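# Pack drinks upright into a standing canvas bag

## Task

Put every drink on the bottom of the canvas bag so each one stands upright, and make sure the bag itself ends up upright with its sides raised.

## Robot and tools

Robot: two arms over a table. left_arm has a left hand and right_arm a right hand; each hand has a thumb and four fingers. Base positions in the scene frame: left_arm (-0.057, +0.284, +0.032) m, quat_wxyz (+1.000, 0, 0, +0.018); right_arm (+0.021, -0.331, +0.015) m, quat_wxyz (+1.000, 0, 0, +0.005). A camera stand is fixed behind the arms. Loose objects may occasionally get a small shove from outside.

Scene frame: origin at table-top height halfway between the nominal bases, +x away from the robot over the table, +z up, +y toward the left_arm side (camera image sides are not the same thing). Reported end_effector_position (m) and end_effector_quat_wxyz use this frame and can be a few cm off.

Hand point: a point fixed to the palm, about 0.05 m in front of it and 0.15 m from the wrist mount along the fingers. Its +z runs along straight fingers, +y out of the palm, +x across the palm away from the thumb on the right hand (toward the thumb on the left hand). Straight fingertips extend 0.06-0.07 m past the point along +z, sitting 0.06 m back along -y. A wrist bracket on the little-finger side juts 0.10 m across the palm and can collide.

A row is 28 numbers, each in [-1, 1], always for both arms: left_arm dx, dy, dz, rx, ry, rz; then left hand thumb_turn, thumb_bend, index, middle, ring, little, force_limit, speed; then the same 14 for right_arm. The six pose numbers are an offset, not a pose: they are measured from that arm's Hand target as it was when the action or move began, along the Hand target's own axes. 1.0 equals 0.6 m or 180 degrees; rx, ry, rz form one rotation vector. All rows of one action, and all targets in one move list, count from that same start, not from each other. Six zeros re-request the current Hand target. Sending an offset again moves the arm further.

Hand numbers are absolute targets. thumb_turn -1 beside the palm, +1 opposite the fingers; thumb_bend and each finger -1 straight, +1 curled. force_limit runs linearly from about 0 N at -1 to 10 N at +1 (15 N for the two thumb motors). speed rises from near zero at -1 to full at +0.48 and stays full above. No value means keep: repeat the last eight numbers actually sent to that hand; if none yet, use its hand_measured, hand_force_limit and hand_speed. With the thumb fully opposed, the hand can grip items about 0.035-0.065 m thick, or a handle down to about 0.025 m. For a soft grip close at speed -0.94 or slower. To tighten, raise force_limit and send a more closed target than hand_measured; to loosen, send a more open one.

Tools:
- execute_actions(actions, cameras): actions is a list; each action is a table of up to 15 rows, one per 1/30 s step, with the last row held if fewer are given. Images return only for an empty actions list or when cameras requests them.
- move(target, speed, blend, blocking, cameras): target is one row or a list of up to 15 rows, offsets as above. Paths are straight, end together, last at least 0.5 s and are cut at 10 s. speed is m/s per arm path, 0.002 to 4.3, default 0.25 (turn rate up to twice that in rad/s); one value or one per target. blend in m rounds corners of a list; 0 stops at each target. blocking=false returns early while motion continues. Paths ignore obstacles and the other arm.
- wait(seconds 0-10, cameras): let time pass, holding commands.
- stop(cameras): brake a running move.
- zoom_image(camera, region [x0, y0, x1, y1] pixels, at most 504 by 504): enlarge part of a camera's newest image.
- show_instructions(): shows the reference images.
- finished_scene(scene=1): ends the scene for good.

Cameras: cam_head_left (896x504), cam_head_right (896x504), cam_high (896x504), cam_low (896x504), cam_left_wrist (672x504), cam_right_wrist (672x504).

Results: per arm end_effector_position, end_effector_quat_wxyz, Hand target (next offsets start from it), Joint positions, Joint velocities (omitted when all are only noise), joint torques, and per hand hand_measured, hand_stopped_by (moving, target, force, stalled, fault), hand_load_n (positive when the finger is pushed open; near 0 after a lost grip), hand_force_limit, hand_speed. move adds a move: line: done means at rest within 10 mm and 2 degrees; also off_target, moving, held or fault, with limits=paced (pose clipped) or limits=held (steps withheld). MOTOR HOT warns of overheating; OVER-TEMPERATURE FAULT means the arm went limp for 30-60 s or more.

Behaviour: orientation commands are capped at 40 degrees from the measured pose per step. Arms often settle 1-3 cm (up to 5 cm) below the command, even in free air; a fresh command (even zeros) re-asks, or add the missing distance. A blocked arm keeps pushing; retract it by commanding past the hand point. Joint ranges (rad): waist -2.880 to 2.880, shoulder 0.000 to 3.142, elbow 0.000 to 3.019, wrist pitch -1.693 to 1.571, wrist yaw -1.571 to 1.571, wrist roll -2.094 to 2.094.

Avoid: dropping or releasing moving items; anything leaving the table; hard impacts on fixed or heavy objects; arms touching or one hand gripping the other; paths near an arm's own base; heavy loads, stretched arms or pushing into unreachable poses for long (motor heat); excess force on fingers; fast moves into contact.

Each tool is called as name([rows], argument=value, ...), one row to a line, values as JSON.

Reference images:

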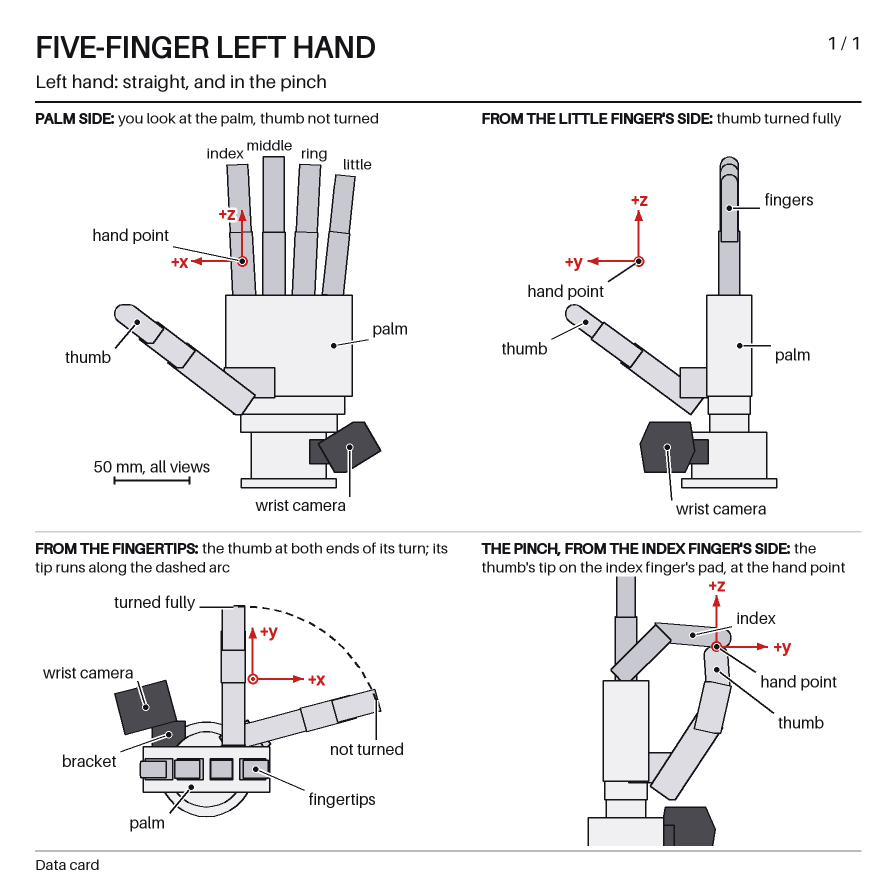

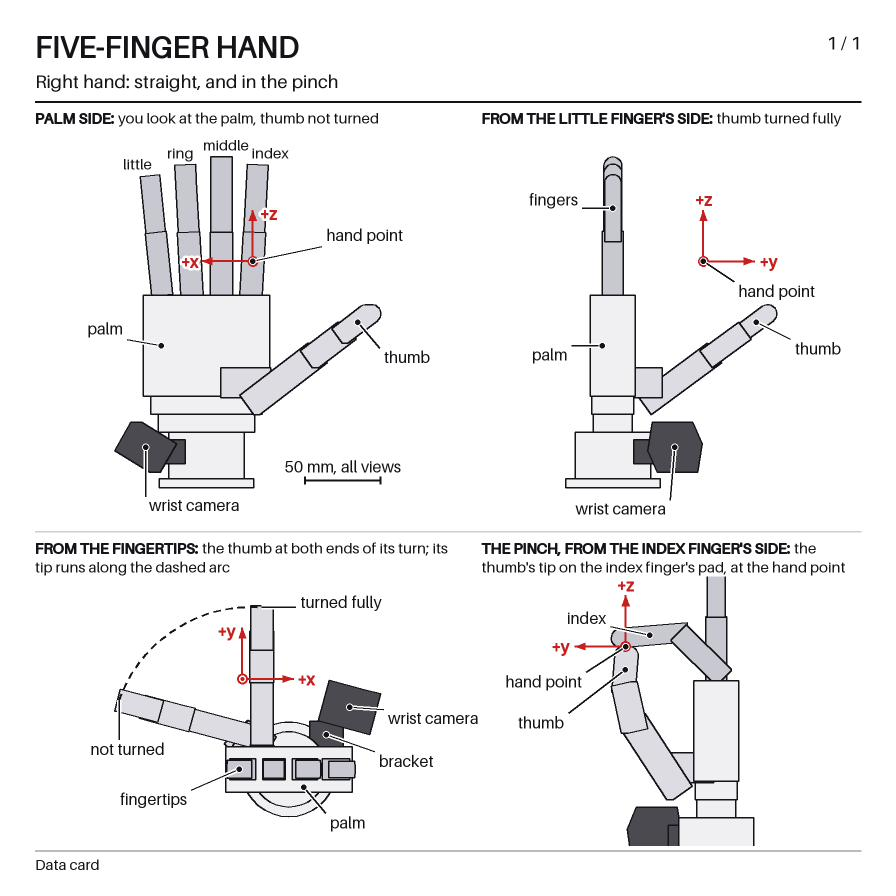

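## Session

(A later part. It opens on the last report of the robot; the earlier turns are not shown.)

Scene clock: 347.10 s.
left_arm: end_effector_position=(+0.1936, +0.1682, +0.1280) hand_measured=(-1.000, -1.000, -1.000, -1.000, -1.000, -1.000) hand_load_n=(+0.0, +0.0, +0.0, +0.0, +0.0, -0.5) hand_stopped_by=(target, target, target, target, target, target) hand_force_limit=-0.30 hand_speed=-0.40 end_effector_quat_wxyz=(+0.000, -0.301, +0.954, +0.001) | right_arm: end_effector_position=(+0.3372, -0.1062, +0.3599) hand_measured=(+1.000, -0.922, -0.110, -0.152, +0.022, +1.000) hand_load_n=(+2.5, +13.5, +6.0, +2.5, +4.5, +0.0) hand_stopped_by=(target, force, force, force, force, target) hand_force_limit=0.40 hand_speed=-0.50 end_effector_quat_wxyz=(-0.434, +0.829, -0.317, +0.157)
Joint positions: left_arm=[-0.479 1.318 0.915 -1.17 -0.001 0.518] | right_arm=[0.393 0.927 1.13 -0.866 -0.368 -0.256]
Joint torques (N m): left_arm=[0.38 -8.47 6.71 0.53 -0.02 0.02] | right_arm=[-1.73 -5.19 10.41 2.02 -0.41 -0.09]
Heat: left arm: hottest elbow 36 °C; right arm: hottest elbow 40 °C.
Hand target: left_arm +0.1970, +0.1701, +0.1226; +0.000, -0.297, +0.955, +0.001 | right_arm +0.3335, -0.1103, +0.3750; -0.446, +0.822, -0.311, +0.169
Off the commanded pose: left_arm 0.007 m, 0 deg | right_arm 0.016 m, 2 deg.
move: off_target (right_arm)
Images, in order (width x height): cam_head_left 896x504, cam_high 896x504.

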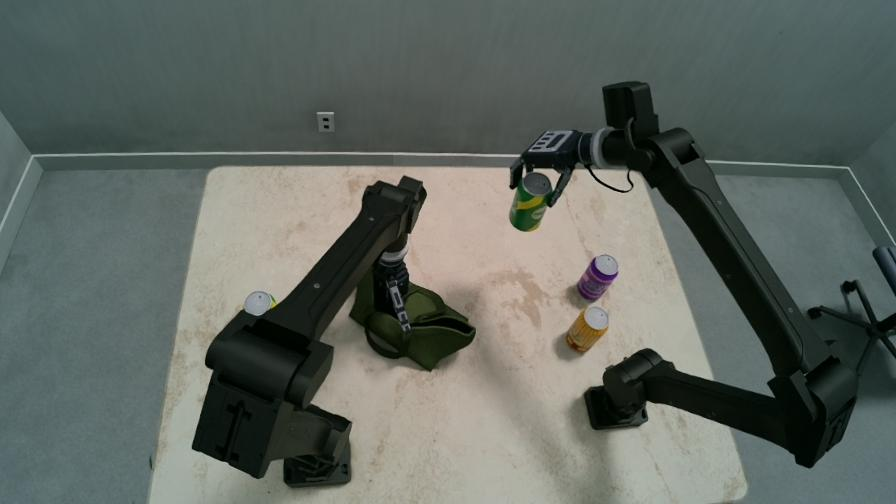

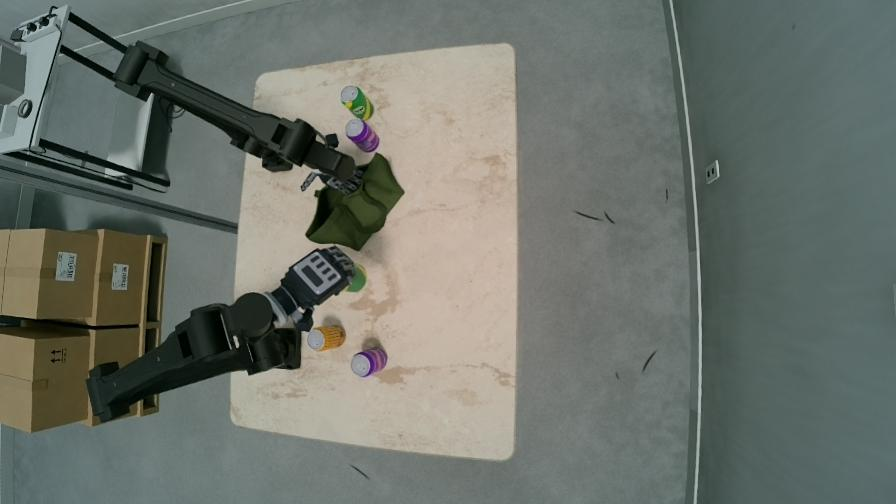

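move([
  [-0.0501, 0.0141, 0.003, 0, 0, 0.1222, -1, -1, -1, -1, -1, -1, -0.3, -0.4, 0, 0, 0, 0, 0, 0, 1, -0.918, 0.25, 0.25, 0.35, 1, 0.4, -0.5],
  [-0.1033, 0.0109, 0.003, 0, 0, 0.2472, -1, -1, -1, -1, -1, -1, -0.3, -0.4, 0, 0, 0, 0, 0, 0, 1, -0.918, 0.25, 0.25, 0.35, 1, 0.4, -0.5],
], speed=0.08, blend=[0.01, 0], cameras=["cam_high", "cam_head_left", "cam_low"])

zoom_image(camera="cam_high", region=[280, 120, 420, 260])

zoom_image(camera="cam_head_left", region=[320, 230, 520, 390])

Scene clock: 353.43 s.
left_arm: end_effector_position=(+0.2384, +0.2100, +0.1245) hand_measured=(-1.000, -1.000, -1.000, -1.000, -1.000, -1.000) hand_load_n=(+0.0, +0.0, +0.0, +0.0, +0.0, -0.5) hand_stopped_by=(target, target, target, target, target, target) hand_force_limit=-0.30 hand_speed=-0.40 end_effector_quat_wxyz=(-0.003, +0.083, +0.997, +0.002) | right_arm: end_effector_position=(+0.3372, -0.1062, +0.3599) hand_measured=(+1.000, -0.922, -0.110, -0.152, +0.022, +1.000) hand_load_n=(+2.5, +13.5, +6.0, +2.5, +4.5, +0.0) hand_stopped_by=(target, force, force, force, force, target) hand_force_limit=0.40 hand_speed=-0.50 end_effector_quat_wxyz=(-0.434, +0.829, -0.317, +0.157)
Joint positions: left_arm=[-0.448 1.33 0.915 -1.163 -0.001 1.325] | right_arm=[0.393 0.927 1.13 -0.866 -0.368 -0.256]
Joint torques (N m): left_arm=[0.38 -8.53 7.1 0.5 -0.01 0] | right_arm=[-1.73 -5.3 10.41 2.02 -0.4 -0.09]
Heat: left arm: hottest elbow 35 °C; right arm: hottest elbow 40 °C.
Hand target: left_arm +0.2444, +0.2107, +0.1209; +0.000, +0.087, +0.996, +0.001 | right_arm +0.3335, -0.1103, +0.3750; -0.446, +0.822, -0.311, +0.169
Off the commanded pose: left_arm 0.007 m, 1 deg | right_arm 0.016 m, 2 deg.
move: off_target (right_arm)
Images, in order (width x height): cam_head_left 896x504, cam_high 896x504, cam_low 896x504.

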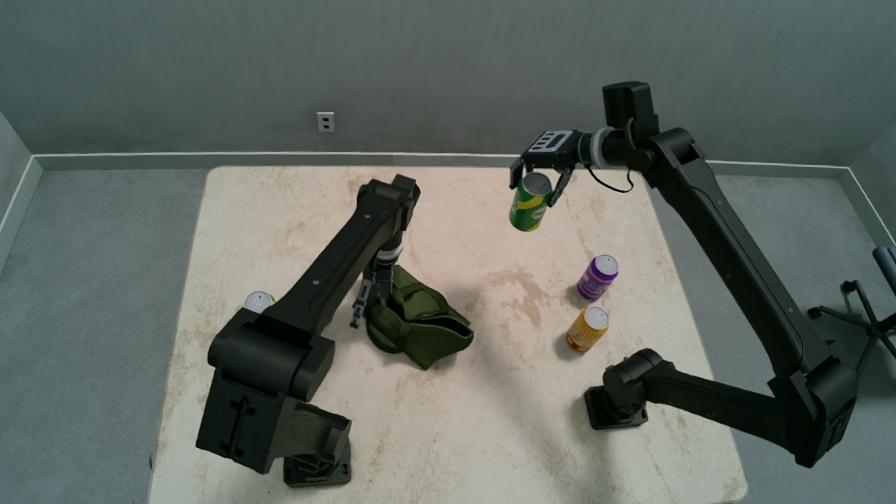

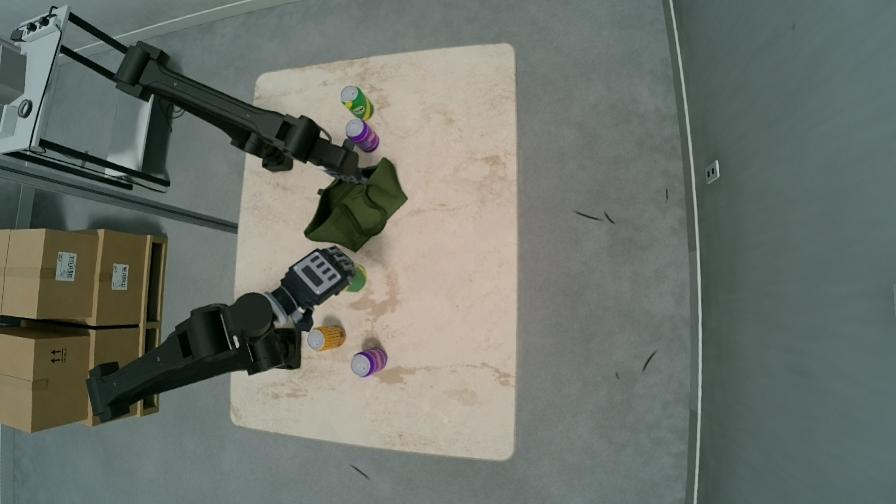

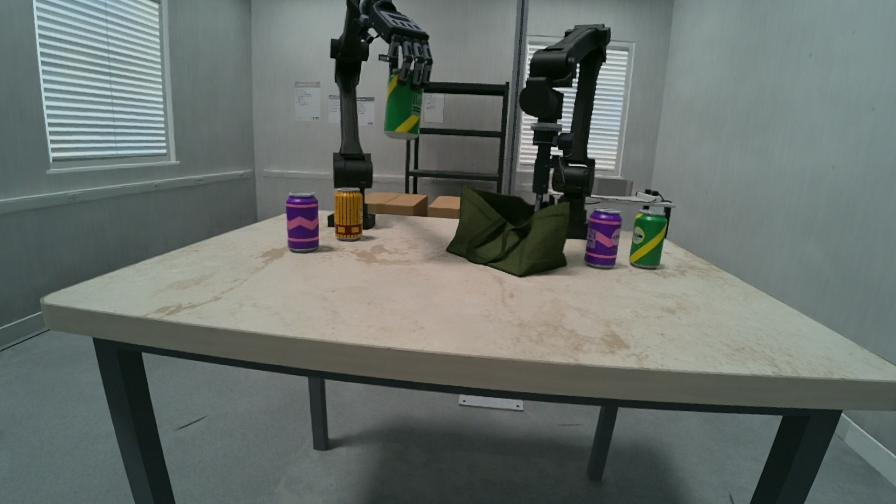

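Scaled by 3.600 from the camera's 896x504 image, which has a finer 1280x720 frame.

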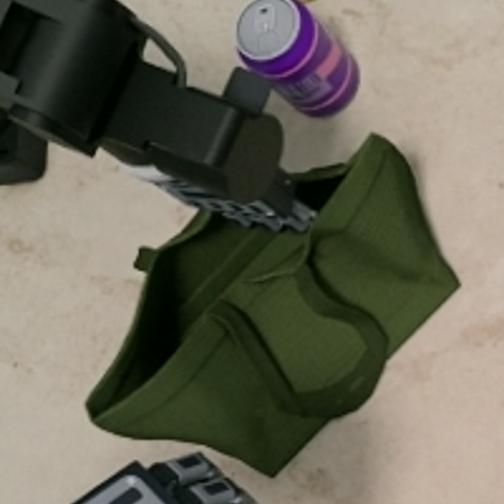

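Scaled by 2.520 from the camera's 896x504 image, which has a finer 1280x720 frame.

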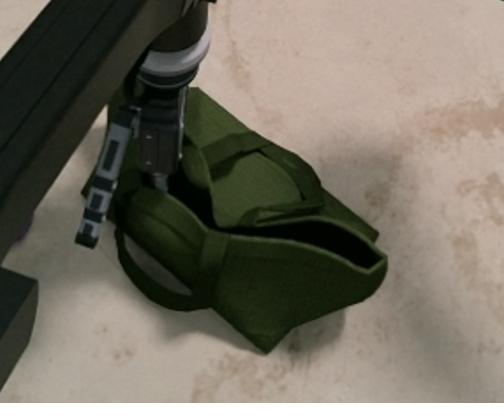

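move(target=[-0.0803, 0.0012, 0.003, 0, 0, 0.1333, -1, -1, -1, -1, -1, -1, -0.3, -0.4, 0, 0, 0, 0, 0, 0, 1, -0.918, 0.25, 0.25, 0.35, 1, 0.4, -0.5], speed=0.06, cameras=["cam_high", "cam_head_left", "cam_low"])

zoom_image(camera="cam_high", region=[280, 120, 420, 260])

zoom_image(camera="cam_head_left", region=[320, 230, 520, 390])

Scene clock: 361.13 s.
left_arm: end_effector_position=(+0.2675, +0.2123, +0.1077) hand_measured=(-1.000, -1.000, -1.000, -1.000, -1.000, -1.000) hand_load_n=(+0.0, -0.5, +0.0, +0.0, +0.0, +0.0) hand_stopped_by=(target, target, target, target, target, target) hand_force_limit=-0.30 hand_speed=-0.40 end_effector_quat_wxyz=(-0.026, +0.286, +0.958, +0.004) | right_arm: end_effector_position=(+0.3372, -0.1062, +0.3599) hand_measured=(+1.000, -0.922, -0.110, -0.152, +0.022, +1.000) hand_load_n=(+2.5, +13.5, +6.0, +3.0, +4.5, +0.0) hand_stopped_by=(target, force, force, force, force, target) hand_force_limit=0.40 hand_speed=-0.50 end_effector_quat_wxyz=(-0.434, +0.829, -0.317, +0.157)
Joint positions: left_arm=[-0.448 1.388 0.92 -1.154 -0.002 1.738] | right_arm=[0.393 0.927 1.13 -0.866 -0.368 -0.256]
Joint torques (N m): left_arm=[-0.03 -9.29 10.15 0.25 -0.02 0.06] | right_arm=[-1.85 -5.25 10.41 2.02 -0.4 -0.09]
Heat: left arm: hottest elbow 35 °C; right arm: hottest elbow 40 °C.
Hand target: left_arm +0.2920, +0.2030, +0.1190; -0.001, +0.292, +0.956, +0.001 | right_arm +0.3335, -0.1103, +0.3750; -0.446, +0.822, -0.311, +0.169
Off the commanded pose: left_arm 0.029 m, 3 deg | right_arm 0.016 m, 2 deg.
move: off_target (left_arm, right_arm)
Images, in order (width x height): cam_head_left 896x504, cam_high 896x504, cam_low 896x504.

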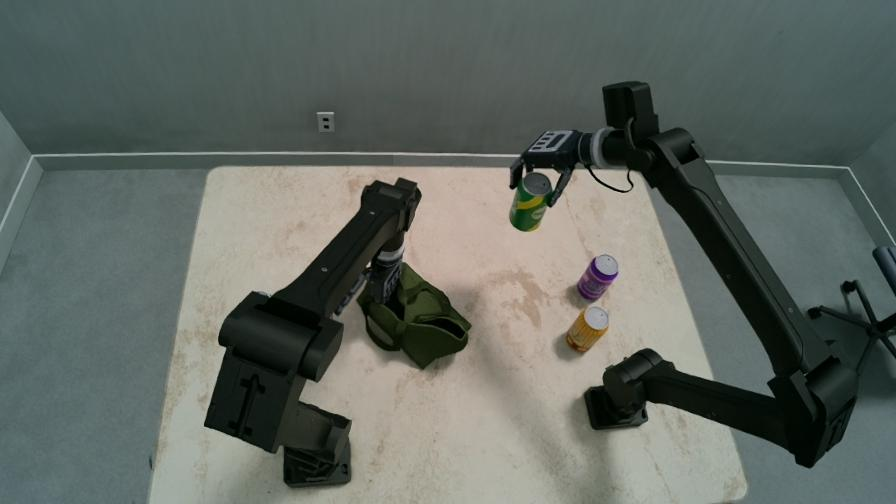

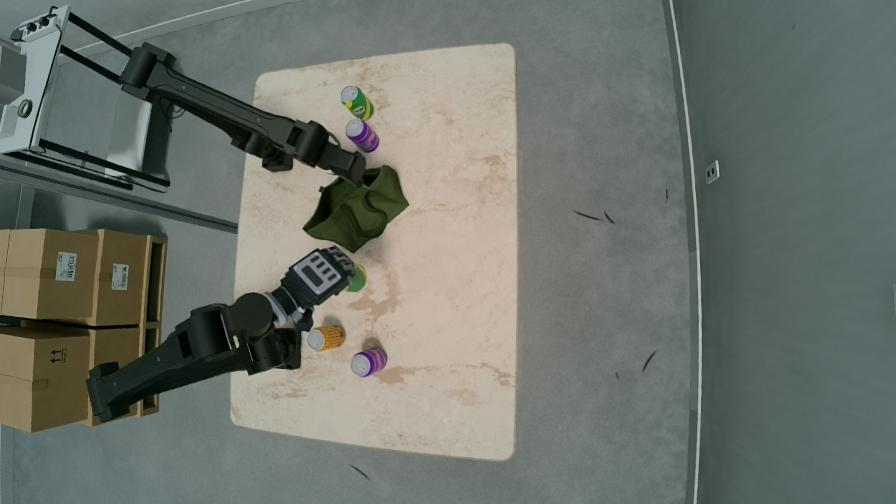

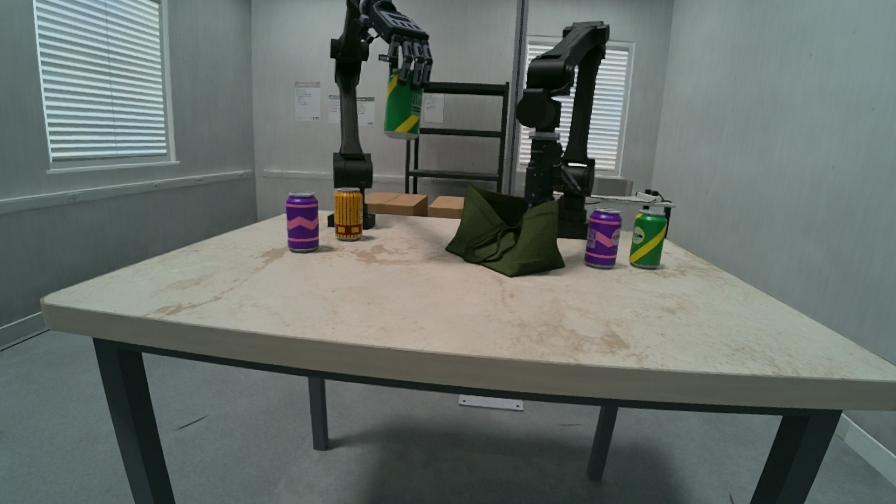

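Scaled by 3.600 from the camera's 896x504 image, which has a finer 1280x720 frame.

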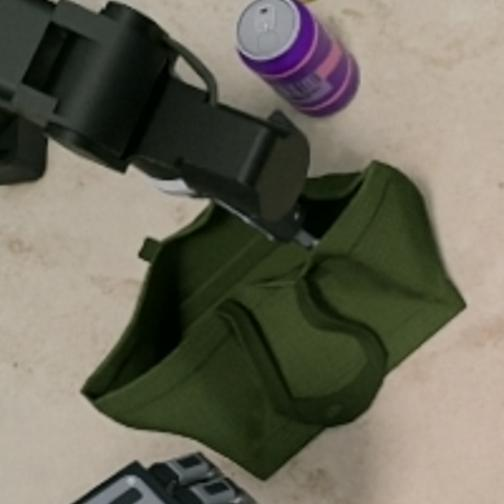

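Scaled by 2.520 from the camera's 896x504 image, which has a finer 1280x720 frame.

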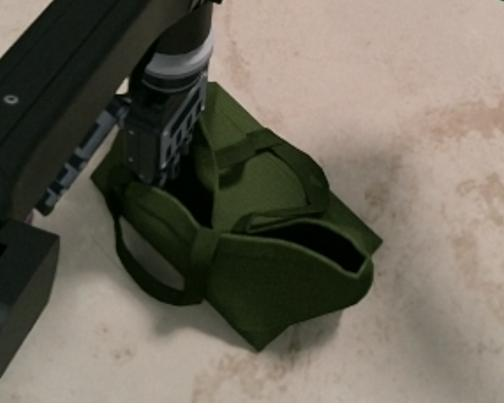

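move(target=[0.023, -0.1, -0.005, 0, 0, 0.0611, -1, -1, -1, -1, -1, -1, -0.3, -0.4, 0, 0, 0, 0, 0, 0, 1, -0.918, 0.25, 0.25, 0.35, 1, 0.4, -0.5], speed=0.06, cameras=["cam_high", "cam_head_left", "cam_low"])

zoom_image(camera="cam_high", region=[280, 120, 420, 260])

zoom_image(camera="cam_head_left", region=[320, 230, 520, 390])

Scene clock: 365.83 s.
left_arm: end_effector_position=(+0.2478, +0.1639, +0.1190) hand_measured=(-1.000, -1.000, -1.000, -1.000, -1.000, -1.000) hand_load_n=(+0.0, +0.0, +0.0, +0.0, +0.0, -0.5) hand_stopped_by=(target, target, target, target, target, target) hand_force_limit=-0.30 hand_speed=-0.40 end_effector_quat_wxyz=(-0.006, +0.371, +0.928, +0.002) | right_arm: end_effector_position=(+0.3372, -0.1062, +0.3599) hand_measured=(+1.000, -0.922, -0.110, -0.152, +0.022, +1.000) hand_load_n=(+2.5, +13.5, +6.0, +2.5, +4.5, +0.0) hand_stopped_by=(target, force, force, force, force, target) hand_force_limit=0.40 hand_speed=-0.50 end_effector_quat_wxyz=(-0.434, +0.829, -0.317, +0.157)
Joint positions: left_arm=[-0.61 1.329 0.899 -1.154 -0.002 1.758] | right_arm=[0.393 0.927 1.13 -0.866 -0.368 -0.256]
Joint torques (N m): left_arm=[-0.91 -10.75 6.69 -0.1 0.02 0.04] | right_arm=[-1.73 -5.19 10.4 2.02 -0.41 -0.09]
Heat: left arm: hottest elbow 36 °C; right arm: hottest elbow 40 °C.
Hand target: left_arm +0.2470, +0.1609, +0.1220; +0.000, +0.382, +0.924, +0.000 | right_arm +0.3335, -0.1103, +0.3750; -0.446, +0.822, -0.311, +0.169
Off the commanded pose: left_arm 0.004 m, 2 deg | right_arm 0.016 m, 2 deg.
move: off_target (right_arm)
Images, in order (width x height): cam_head_left 896x504, cam_high 896x504, cam_low 896x504.

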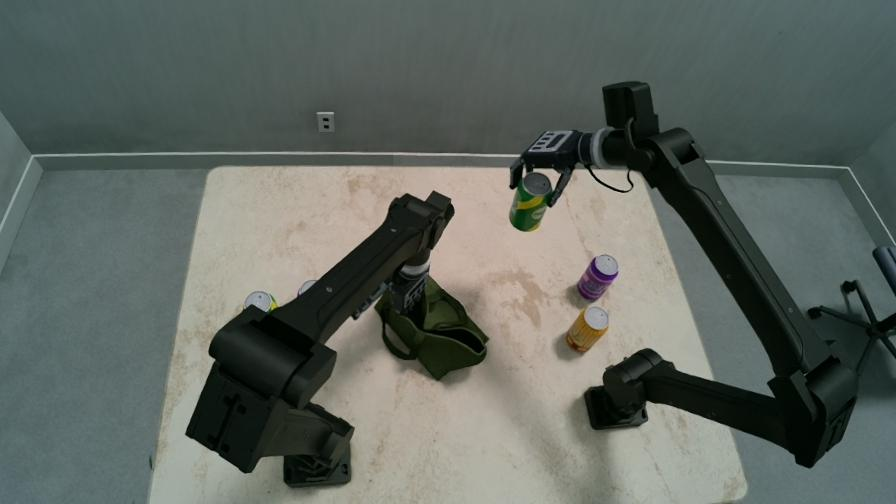

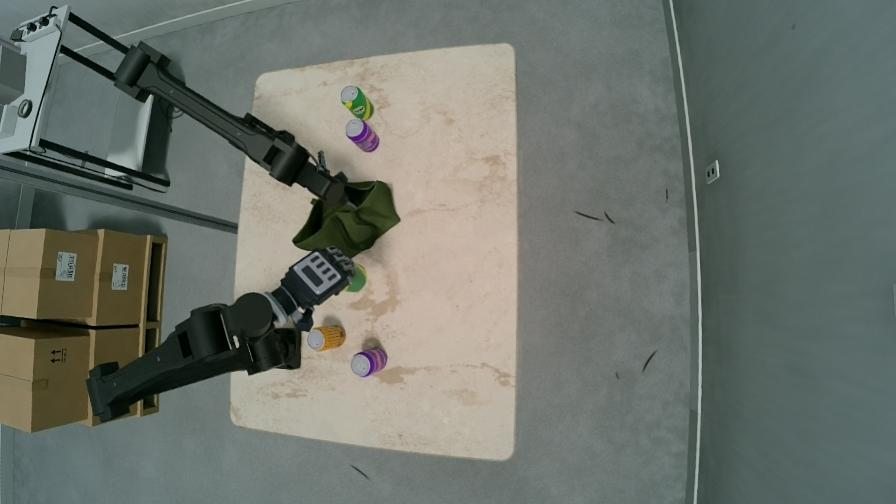

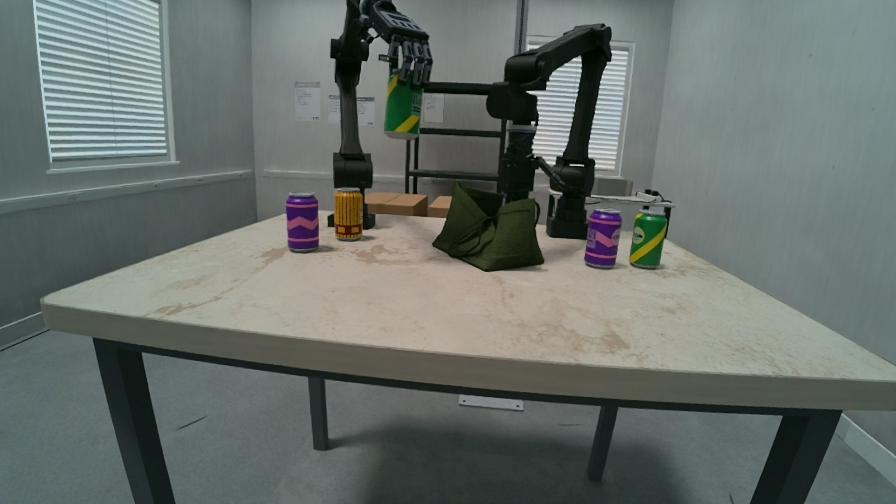

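Scaled by 3.600 from the camera's 896x504 image, which has a finer 1280x720 frame.

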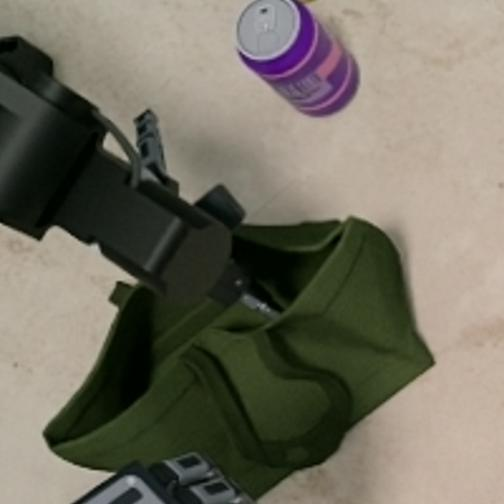

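Scaled by 2.520 from the camera's 896x504 image, which has a finer 1280x720 frame.

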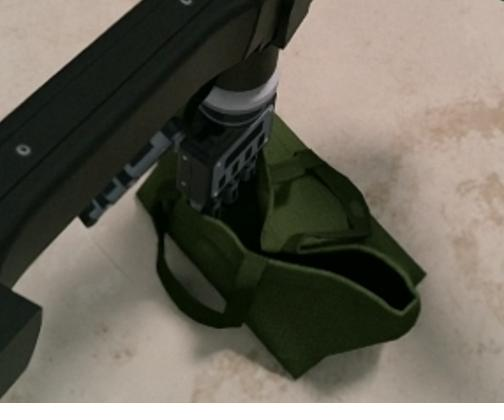

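move(target=[-0.013, 0.0295, 0.08, 0.1943, 0.0085, 0.0269, -1, -1, -1, -1, -1, -1, -0.3, -0.4, 0, 0, 0, 0, 0, 0, 1, -0.918, 0.25, 0.25, 0.35, 1, 0.4, -0.5], speed=0.1, cameras=["cam_high", "cam_head_left", "cam_low"])

zoom_image(camera="cam_high", region=[280, 120, 420, 260])

zoom_image(camera="cam_head_left", region=[320, 230, 520, 390])

Scene clock: 381.63 s.
left_arm: end_effector_position=(+0.2448, +0.1691, +0.0686) hand_measured=(-1.000, -1.000, -1.000, -1.000, -1.000, -1.000) hand_load_n=(+0.0, +0.0, +0.0, +0.0, -0.5, +0.0) hand_stopped_by=(target, target, target, target, target, target) hand_force_limit=-0.30 hand_speed=-0.40 end_effector_quat_wxyz=(-0.133, +0.351, +0.898, -0.230) | right_arm: end_effector_position=(+0.3372, -0.1062, +0.3599) hand_measured=(+1.000, -0.922, -0.110, -0.152, +0.022, +1.000) hand_load_n=(+2.5, +14.0, +6.5, +2.5, +4.5, +0.0) hand_stopped_by=(target, force, force, force, force, target) hand_force_limit=0.40 hand_speed=-0.50 end_effector_quat_wxyz=(-0.434, +0.829, -0.317, +0.157)
Joint positions: left_arm=[-0.334 1.565 0.99 -1.32 0.437 2.091] | right_arm=[0.393 0.927 1.13 -0.866 -0.368 -0.256]
Joint torques (N m): left_arm=[0.73 -10.4 8.92 -1.01 0.33 0.07] | right_arm=[-1.79 -5.3 10.4 2.03 -0.4 -0.09]
Heat: left arm: hottest elbow 35 °C; right arm: hottest elbow 40 °C.
Hand target: left_arm +0.2650, +0.1681, +0.0740; -0.128, +0.403, +0.865, -0.272 | right_arm +0.3335, -0.1103, +0.3750; -0.446, +0.822, -0.311, +0.169
Off the commanded pose: left_arm 0.021 m, 9 deg | right_arm 0.016 m, 2 deg.
joint sent to its limit (left arm) — joint 6 (wrist roll), upper limit. The joint targets are off in orientation, not in position.
move: off_target (left_arm, right_arm)
Images, in order (width x height): cam_head_left 896x504, cam_high 896x504, cam_low 896x504.

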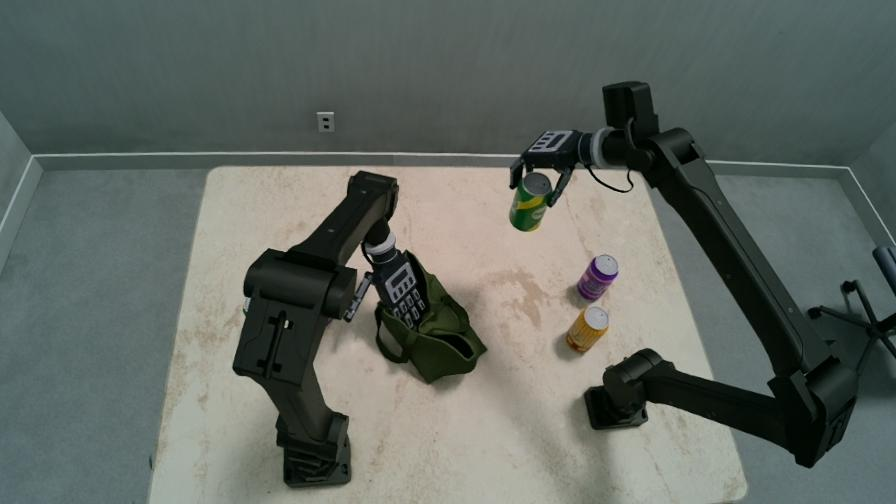

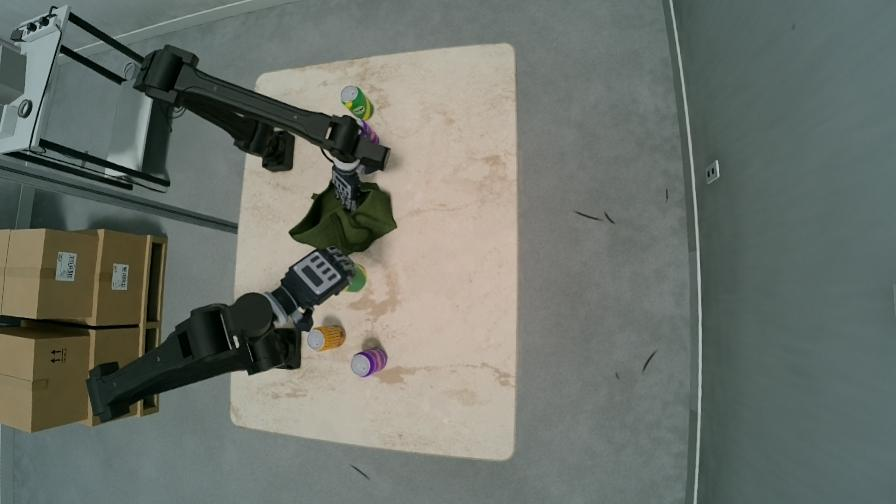

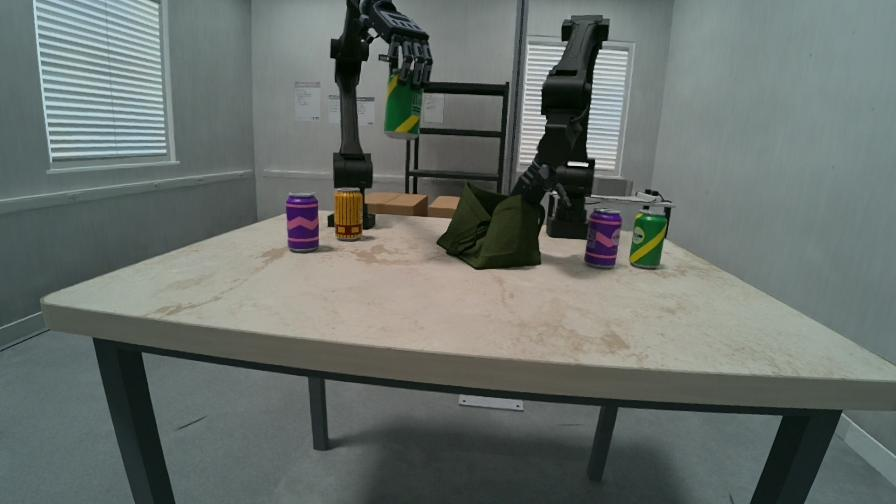

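Scaled by 3.600 from the camera's 896x504 image, which has a finer 1280x720 frame.

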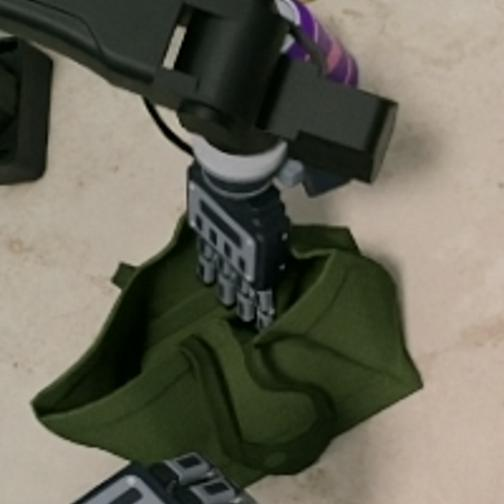

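Scaled by 2.520 from the camera's 896x504 image, which has a finer 1280x720 frame.

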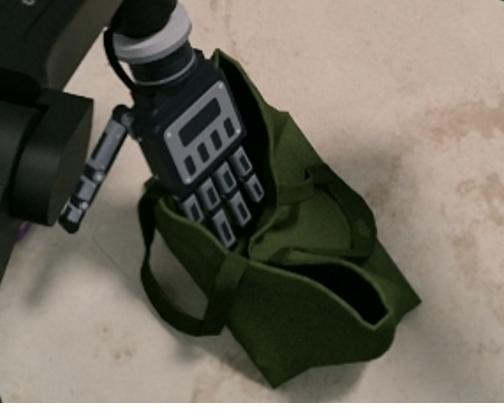

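zoom_image(camera="cam_high", region=[280, 170, 370, 260])

zoom_image(camera="cam_head_left", region=[400, 290, 500, 390])

Scaled by 5.600 from the camera's 896x504 image, which has a finer 1280x720 frame.

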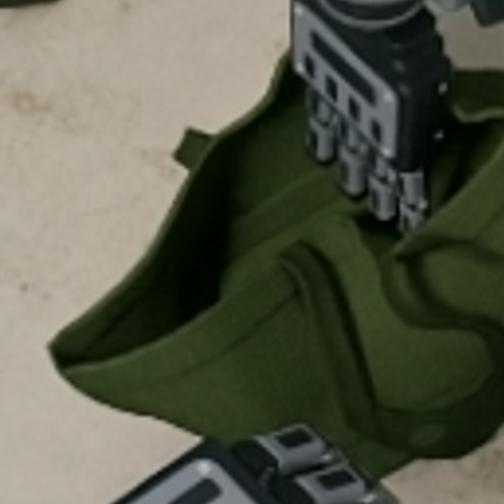

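Scaled by 5.040 from the camera's 896x504 image, which has a finer 1280x720 frame.

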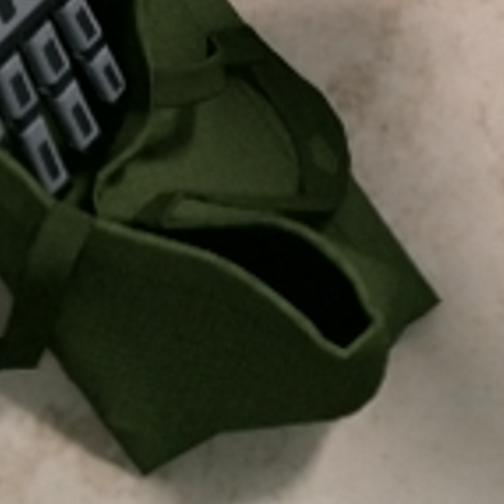

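zoom_image(camera="cam_low", region=[420, 160, 570, 290])

zoom_image(camera="cam_high", region=[330, 170, 420, 260])

Scaled by 3.360 from the camera's 896x504 image, which has a finer 1280x720 frame.

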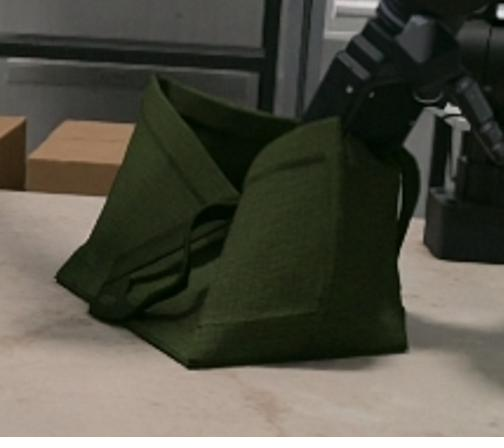

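Scaled by 5.600 from the camera's 896x504 image, which has a finer 1280x720 frame.

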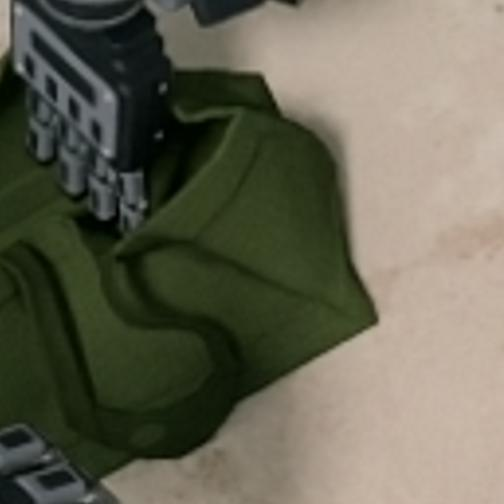

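move(target=[0, 0, 0, 0, 0, 0, -1, -1, -1, -1, -1, -1, -0.3, -0.4, -0.4305, 0.0223, 0.087, 0, 0, 0, 1, -0.918, 0.25, 0.25, 0.35, 1, 0.4, -0.5], speed=0.15, cameras=["cam_high", "cam_head_left", "cam_head_right", "cam_low"])

zoom_image(camera="cam_high", region=[270, 130, 410, 270])

zoom_image(camera="cam_head_left", region=[360, 230, 520, 390])

Scene clock: 392.37 s.
left_arm: end_effector_position=(+0.2449, +0.1690, +0.0686) hand_measured=(-1.000, -1.000, -1.000, -1.000, -1.000, -1.000) hand_load_n=(+0.0, +0.0, +0.0, +0.0, +0.0, +0.0) hand_stopped_by=(target, target, target, target, target, target) hand_force_limit=-0.30 hand_speed=-0.40 end_effector_quat_wxyz=(-0.133, +0.351, +0.898, -0.230) | right_arm: end_effector_position=(+0.1622, +0.0733, +0.3028) hand_measured=(+1.000, -0.922, -0.110, -0.152, +0.022, +1.000) hand_load_n=(+2.5, +13.0, +6.5, +2.5, +4.0, +0.0) hand_stopped_by=(target, force, force, force, force, target) hand_force_limit=0.40 hand_speed=-0.50 end_effector_quat_wxyz=(-0.408, +0.843, -0.305, +0.173)
Joint positions: left_arm=[-0.334 1.566 0.991 -1.32 0.437 2.091] | right_arm=[1.297 0.997 1.044 -0.758 0.379 0.255]
Joint torques (N m): left_arm=[0.79 -10.64 9.02 -0.96 0.32 0.04] | right_arm=[-0.67 -4.84 13.04 3.43 0.46 0.04]
Heat: left arm: hottest elbow 35 °C; right arm: hottest elbow 40 °C.
Hand target: left_arm +0.2650, +0.1680, +0.0740; -0.128, +0.403, +0.865, -0.272 | right_arm +0.1642, +0.0880, +0.3353; -0.446, +0.822, -0.311, +0.169
Off the commanded pose: left_arm 0.021 m, 9 deg | right_arm 0.036 m, 5 deg.
joint sent to its limit (left arm) — joint 6 (wrist roll), upper limit. The joint targets are off in orientation, not in position.
move: off_target (left_arm, right_arm)
Images, in order (width x height): cam_head_left 896x504, cam_head_right 896x504, cam_high 896x504, cam_low 896x504.

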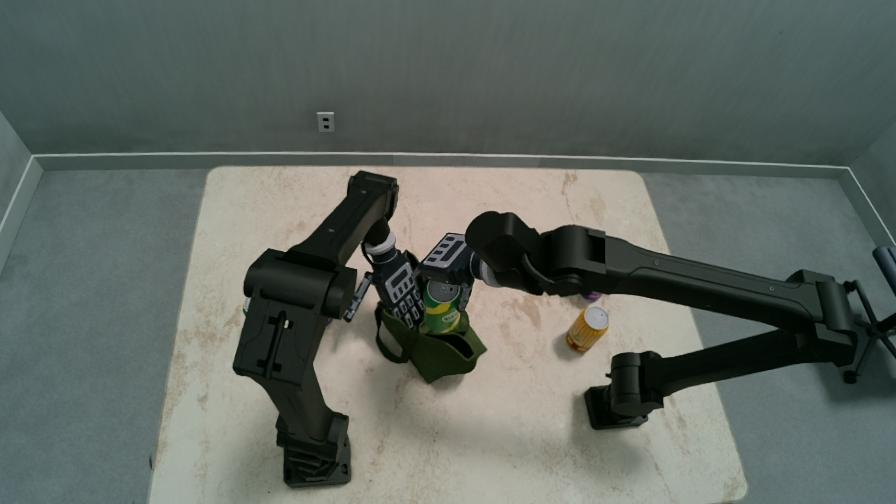

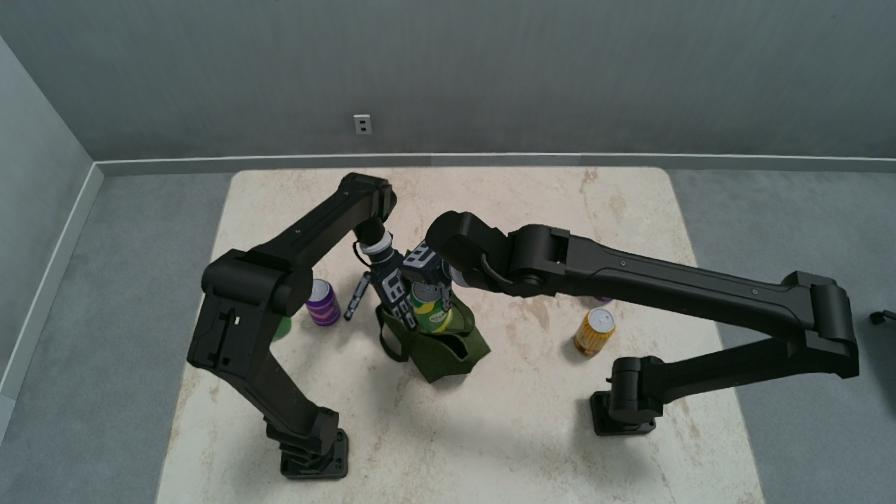

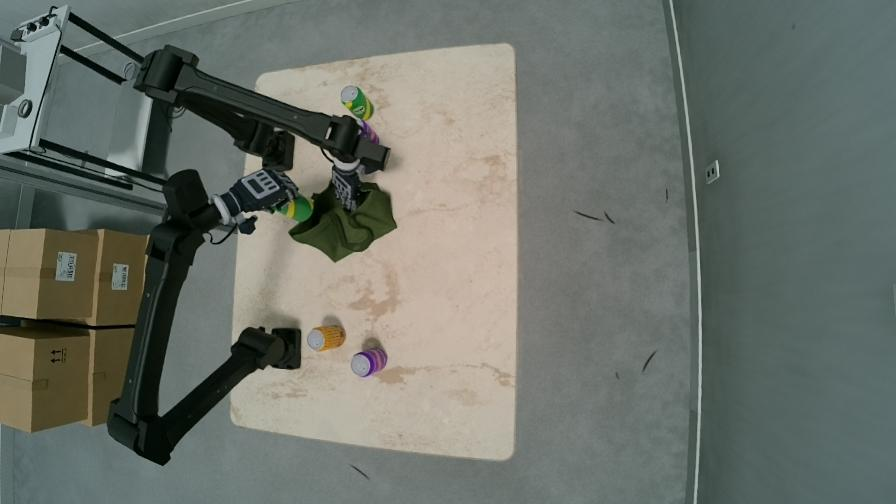

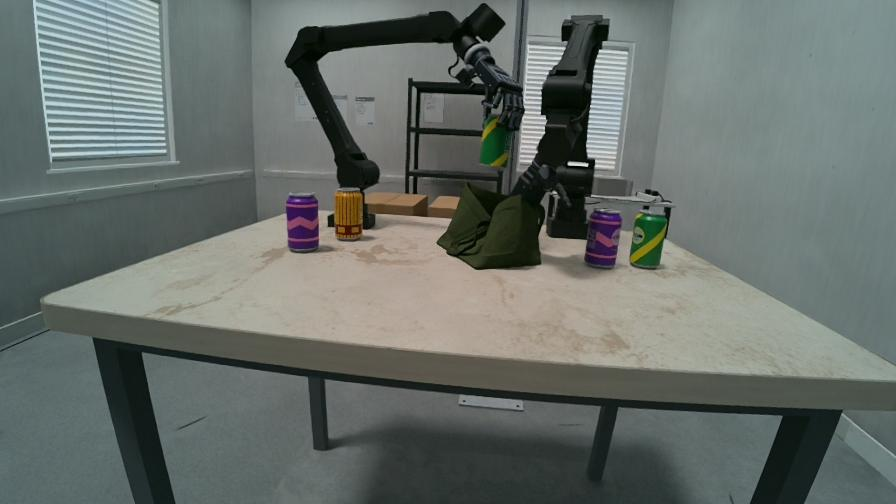

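Scaled by 3.600 from the camera's 896x504 image, which has a finer 1280x720 frame.

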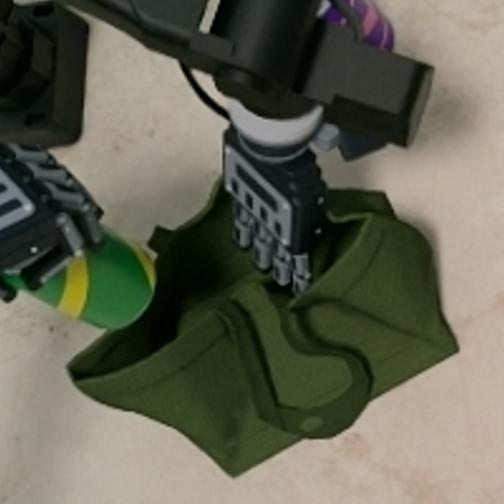

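Scaled by 3.150 from the camera's 896x504 image, which has a finer 1280x720 frame.

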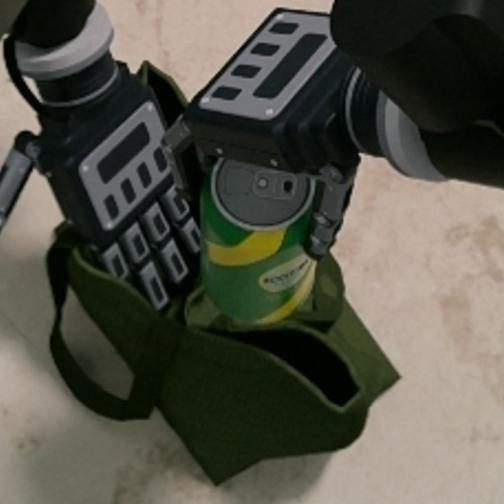

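zoom_image(camera="cam_head_left", region=[550, 230, 650, 370])

zoom_image(camera="cam_head_left", region=[400, 260, 500, 360])

zoom_image(camera="cam_head_right", region=[380, 230, 500, 390])

zoom_image(camera="cam_low", region=[430, 90, 570, 280])

Scaled by 3.600 from the camera's 896x504 image, which has a finer 1280x720 frame.

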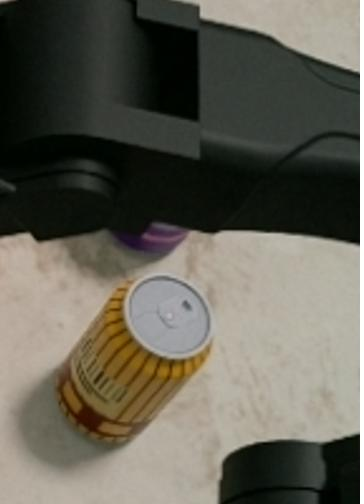

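Scaled by 5.040 from the camera's 896x504 image, which has a finer 1280x720 frame.

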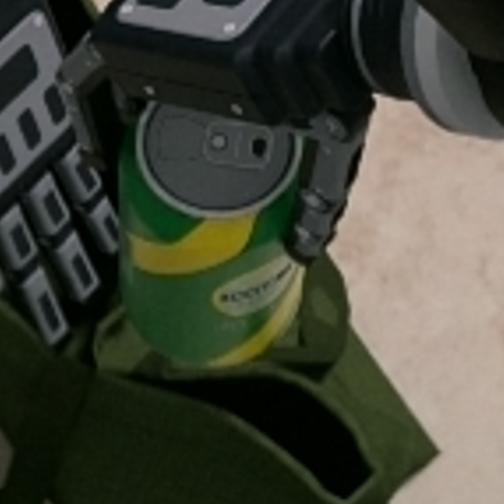

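Scaled by 3.150 from the camera's 896x504 image, which has a finer 1280x720 frame.

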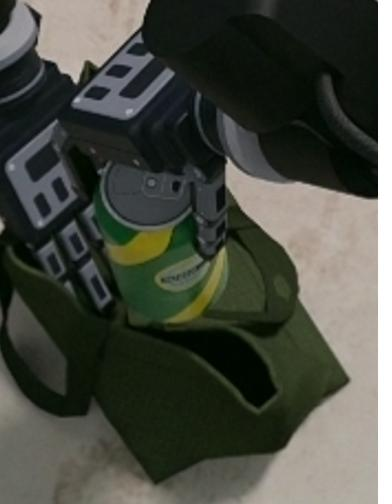

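Scaled by 2.653 from the camera's 896x504 image, which has a finer 1280x720 frame.

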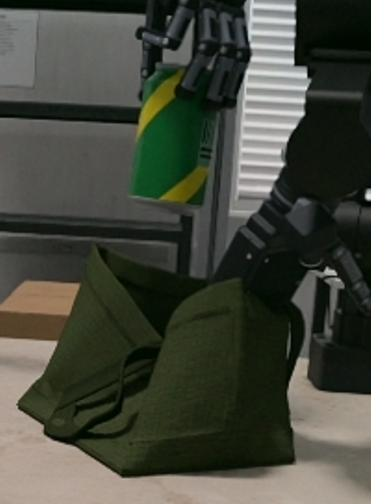

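zoom_image(camera="cam_high", region=[285, 160, 375, 250])

Scaled by 5.600 from the camera's 896x504 image, which has a finer 1280x720 frame.

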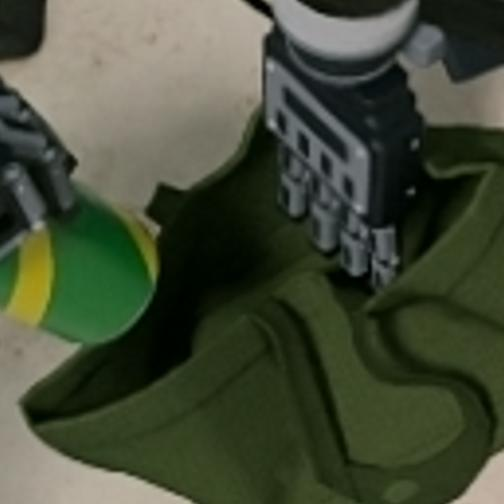

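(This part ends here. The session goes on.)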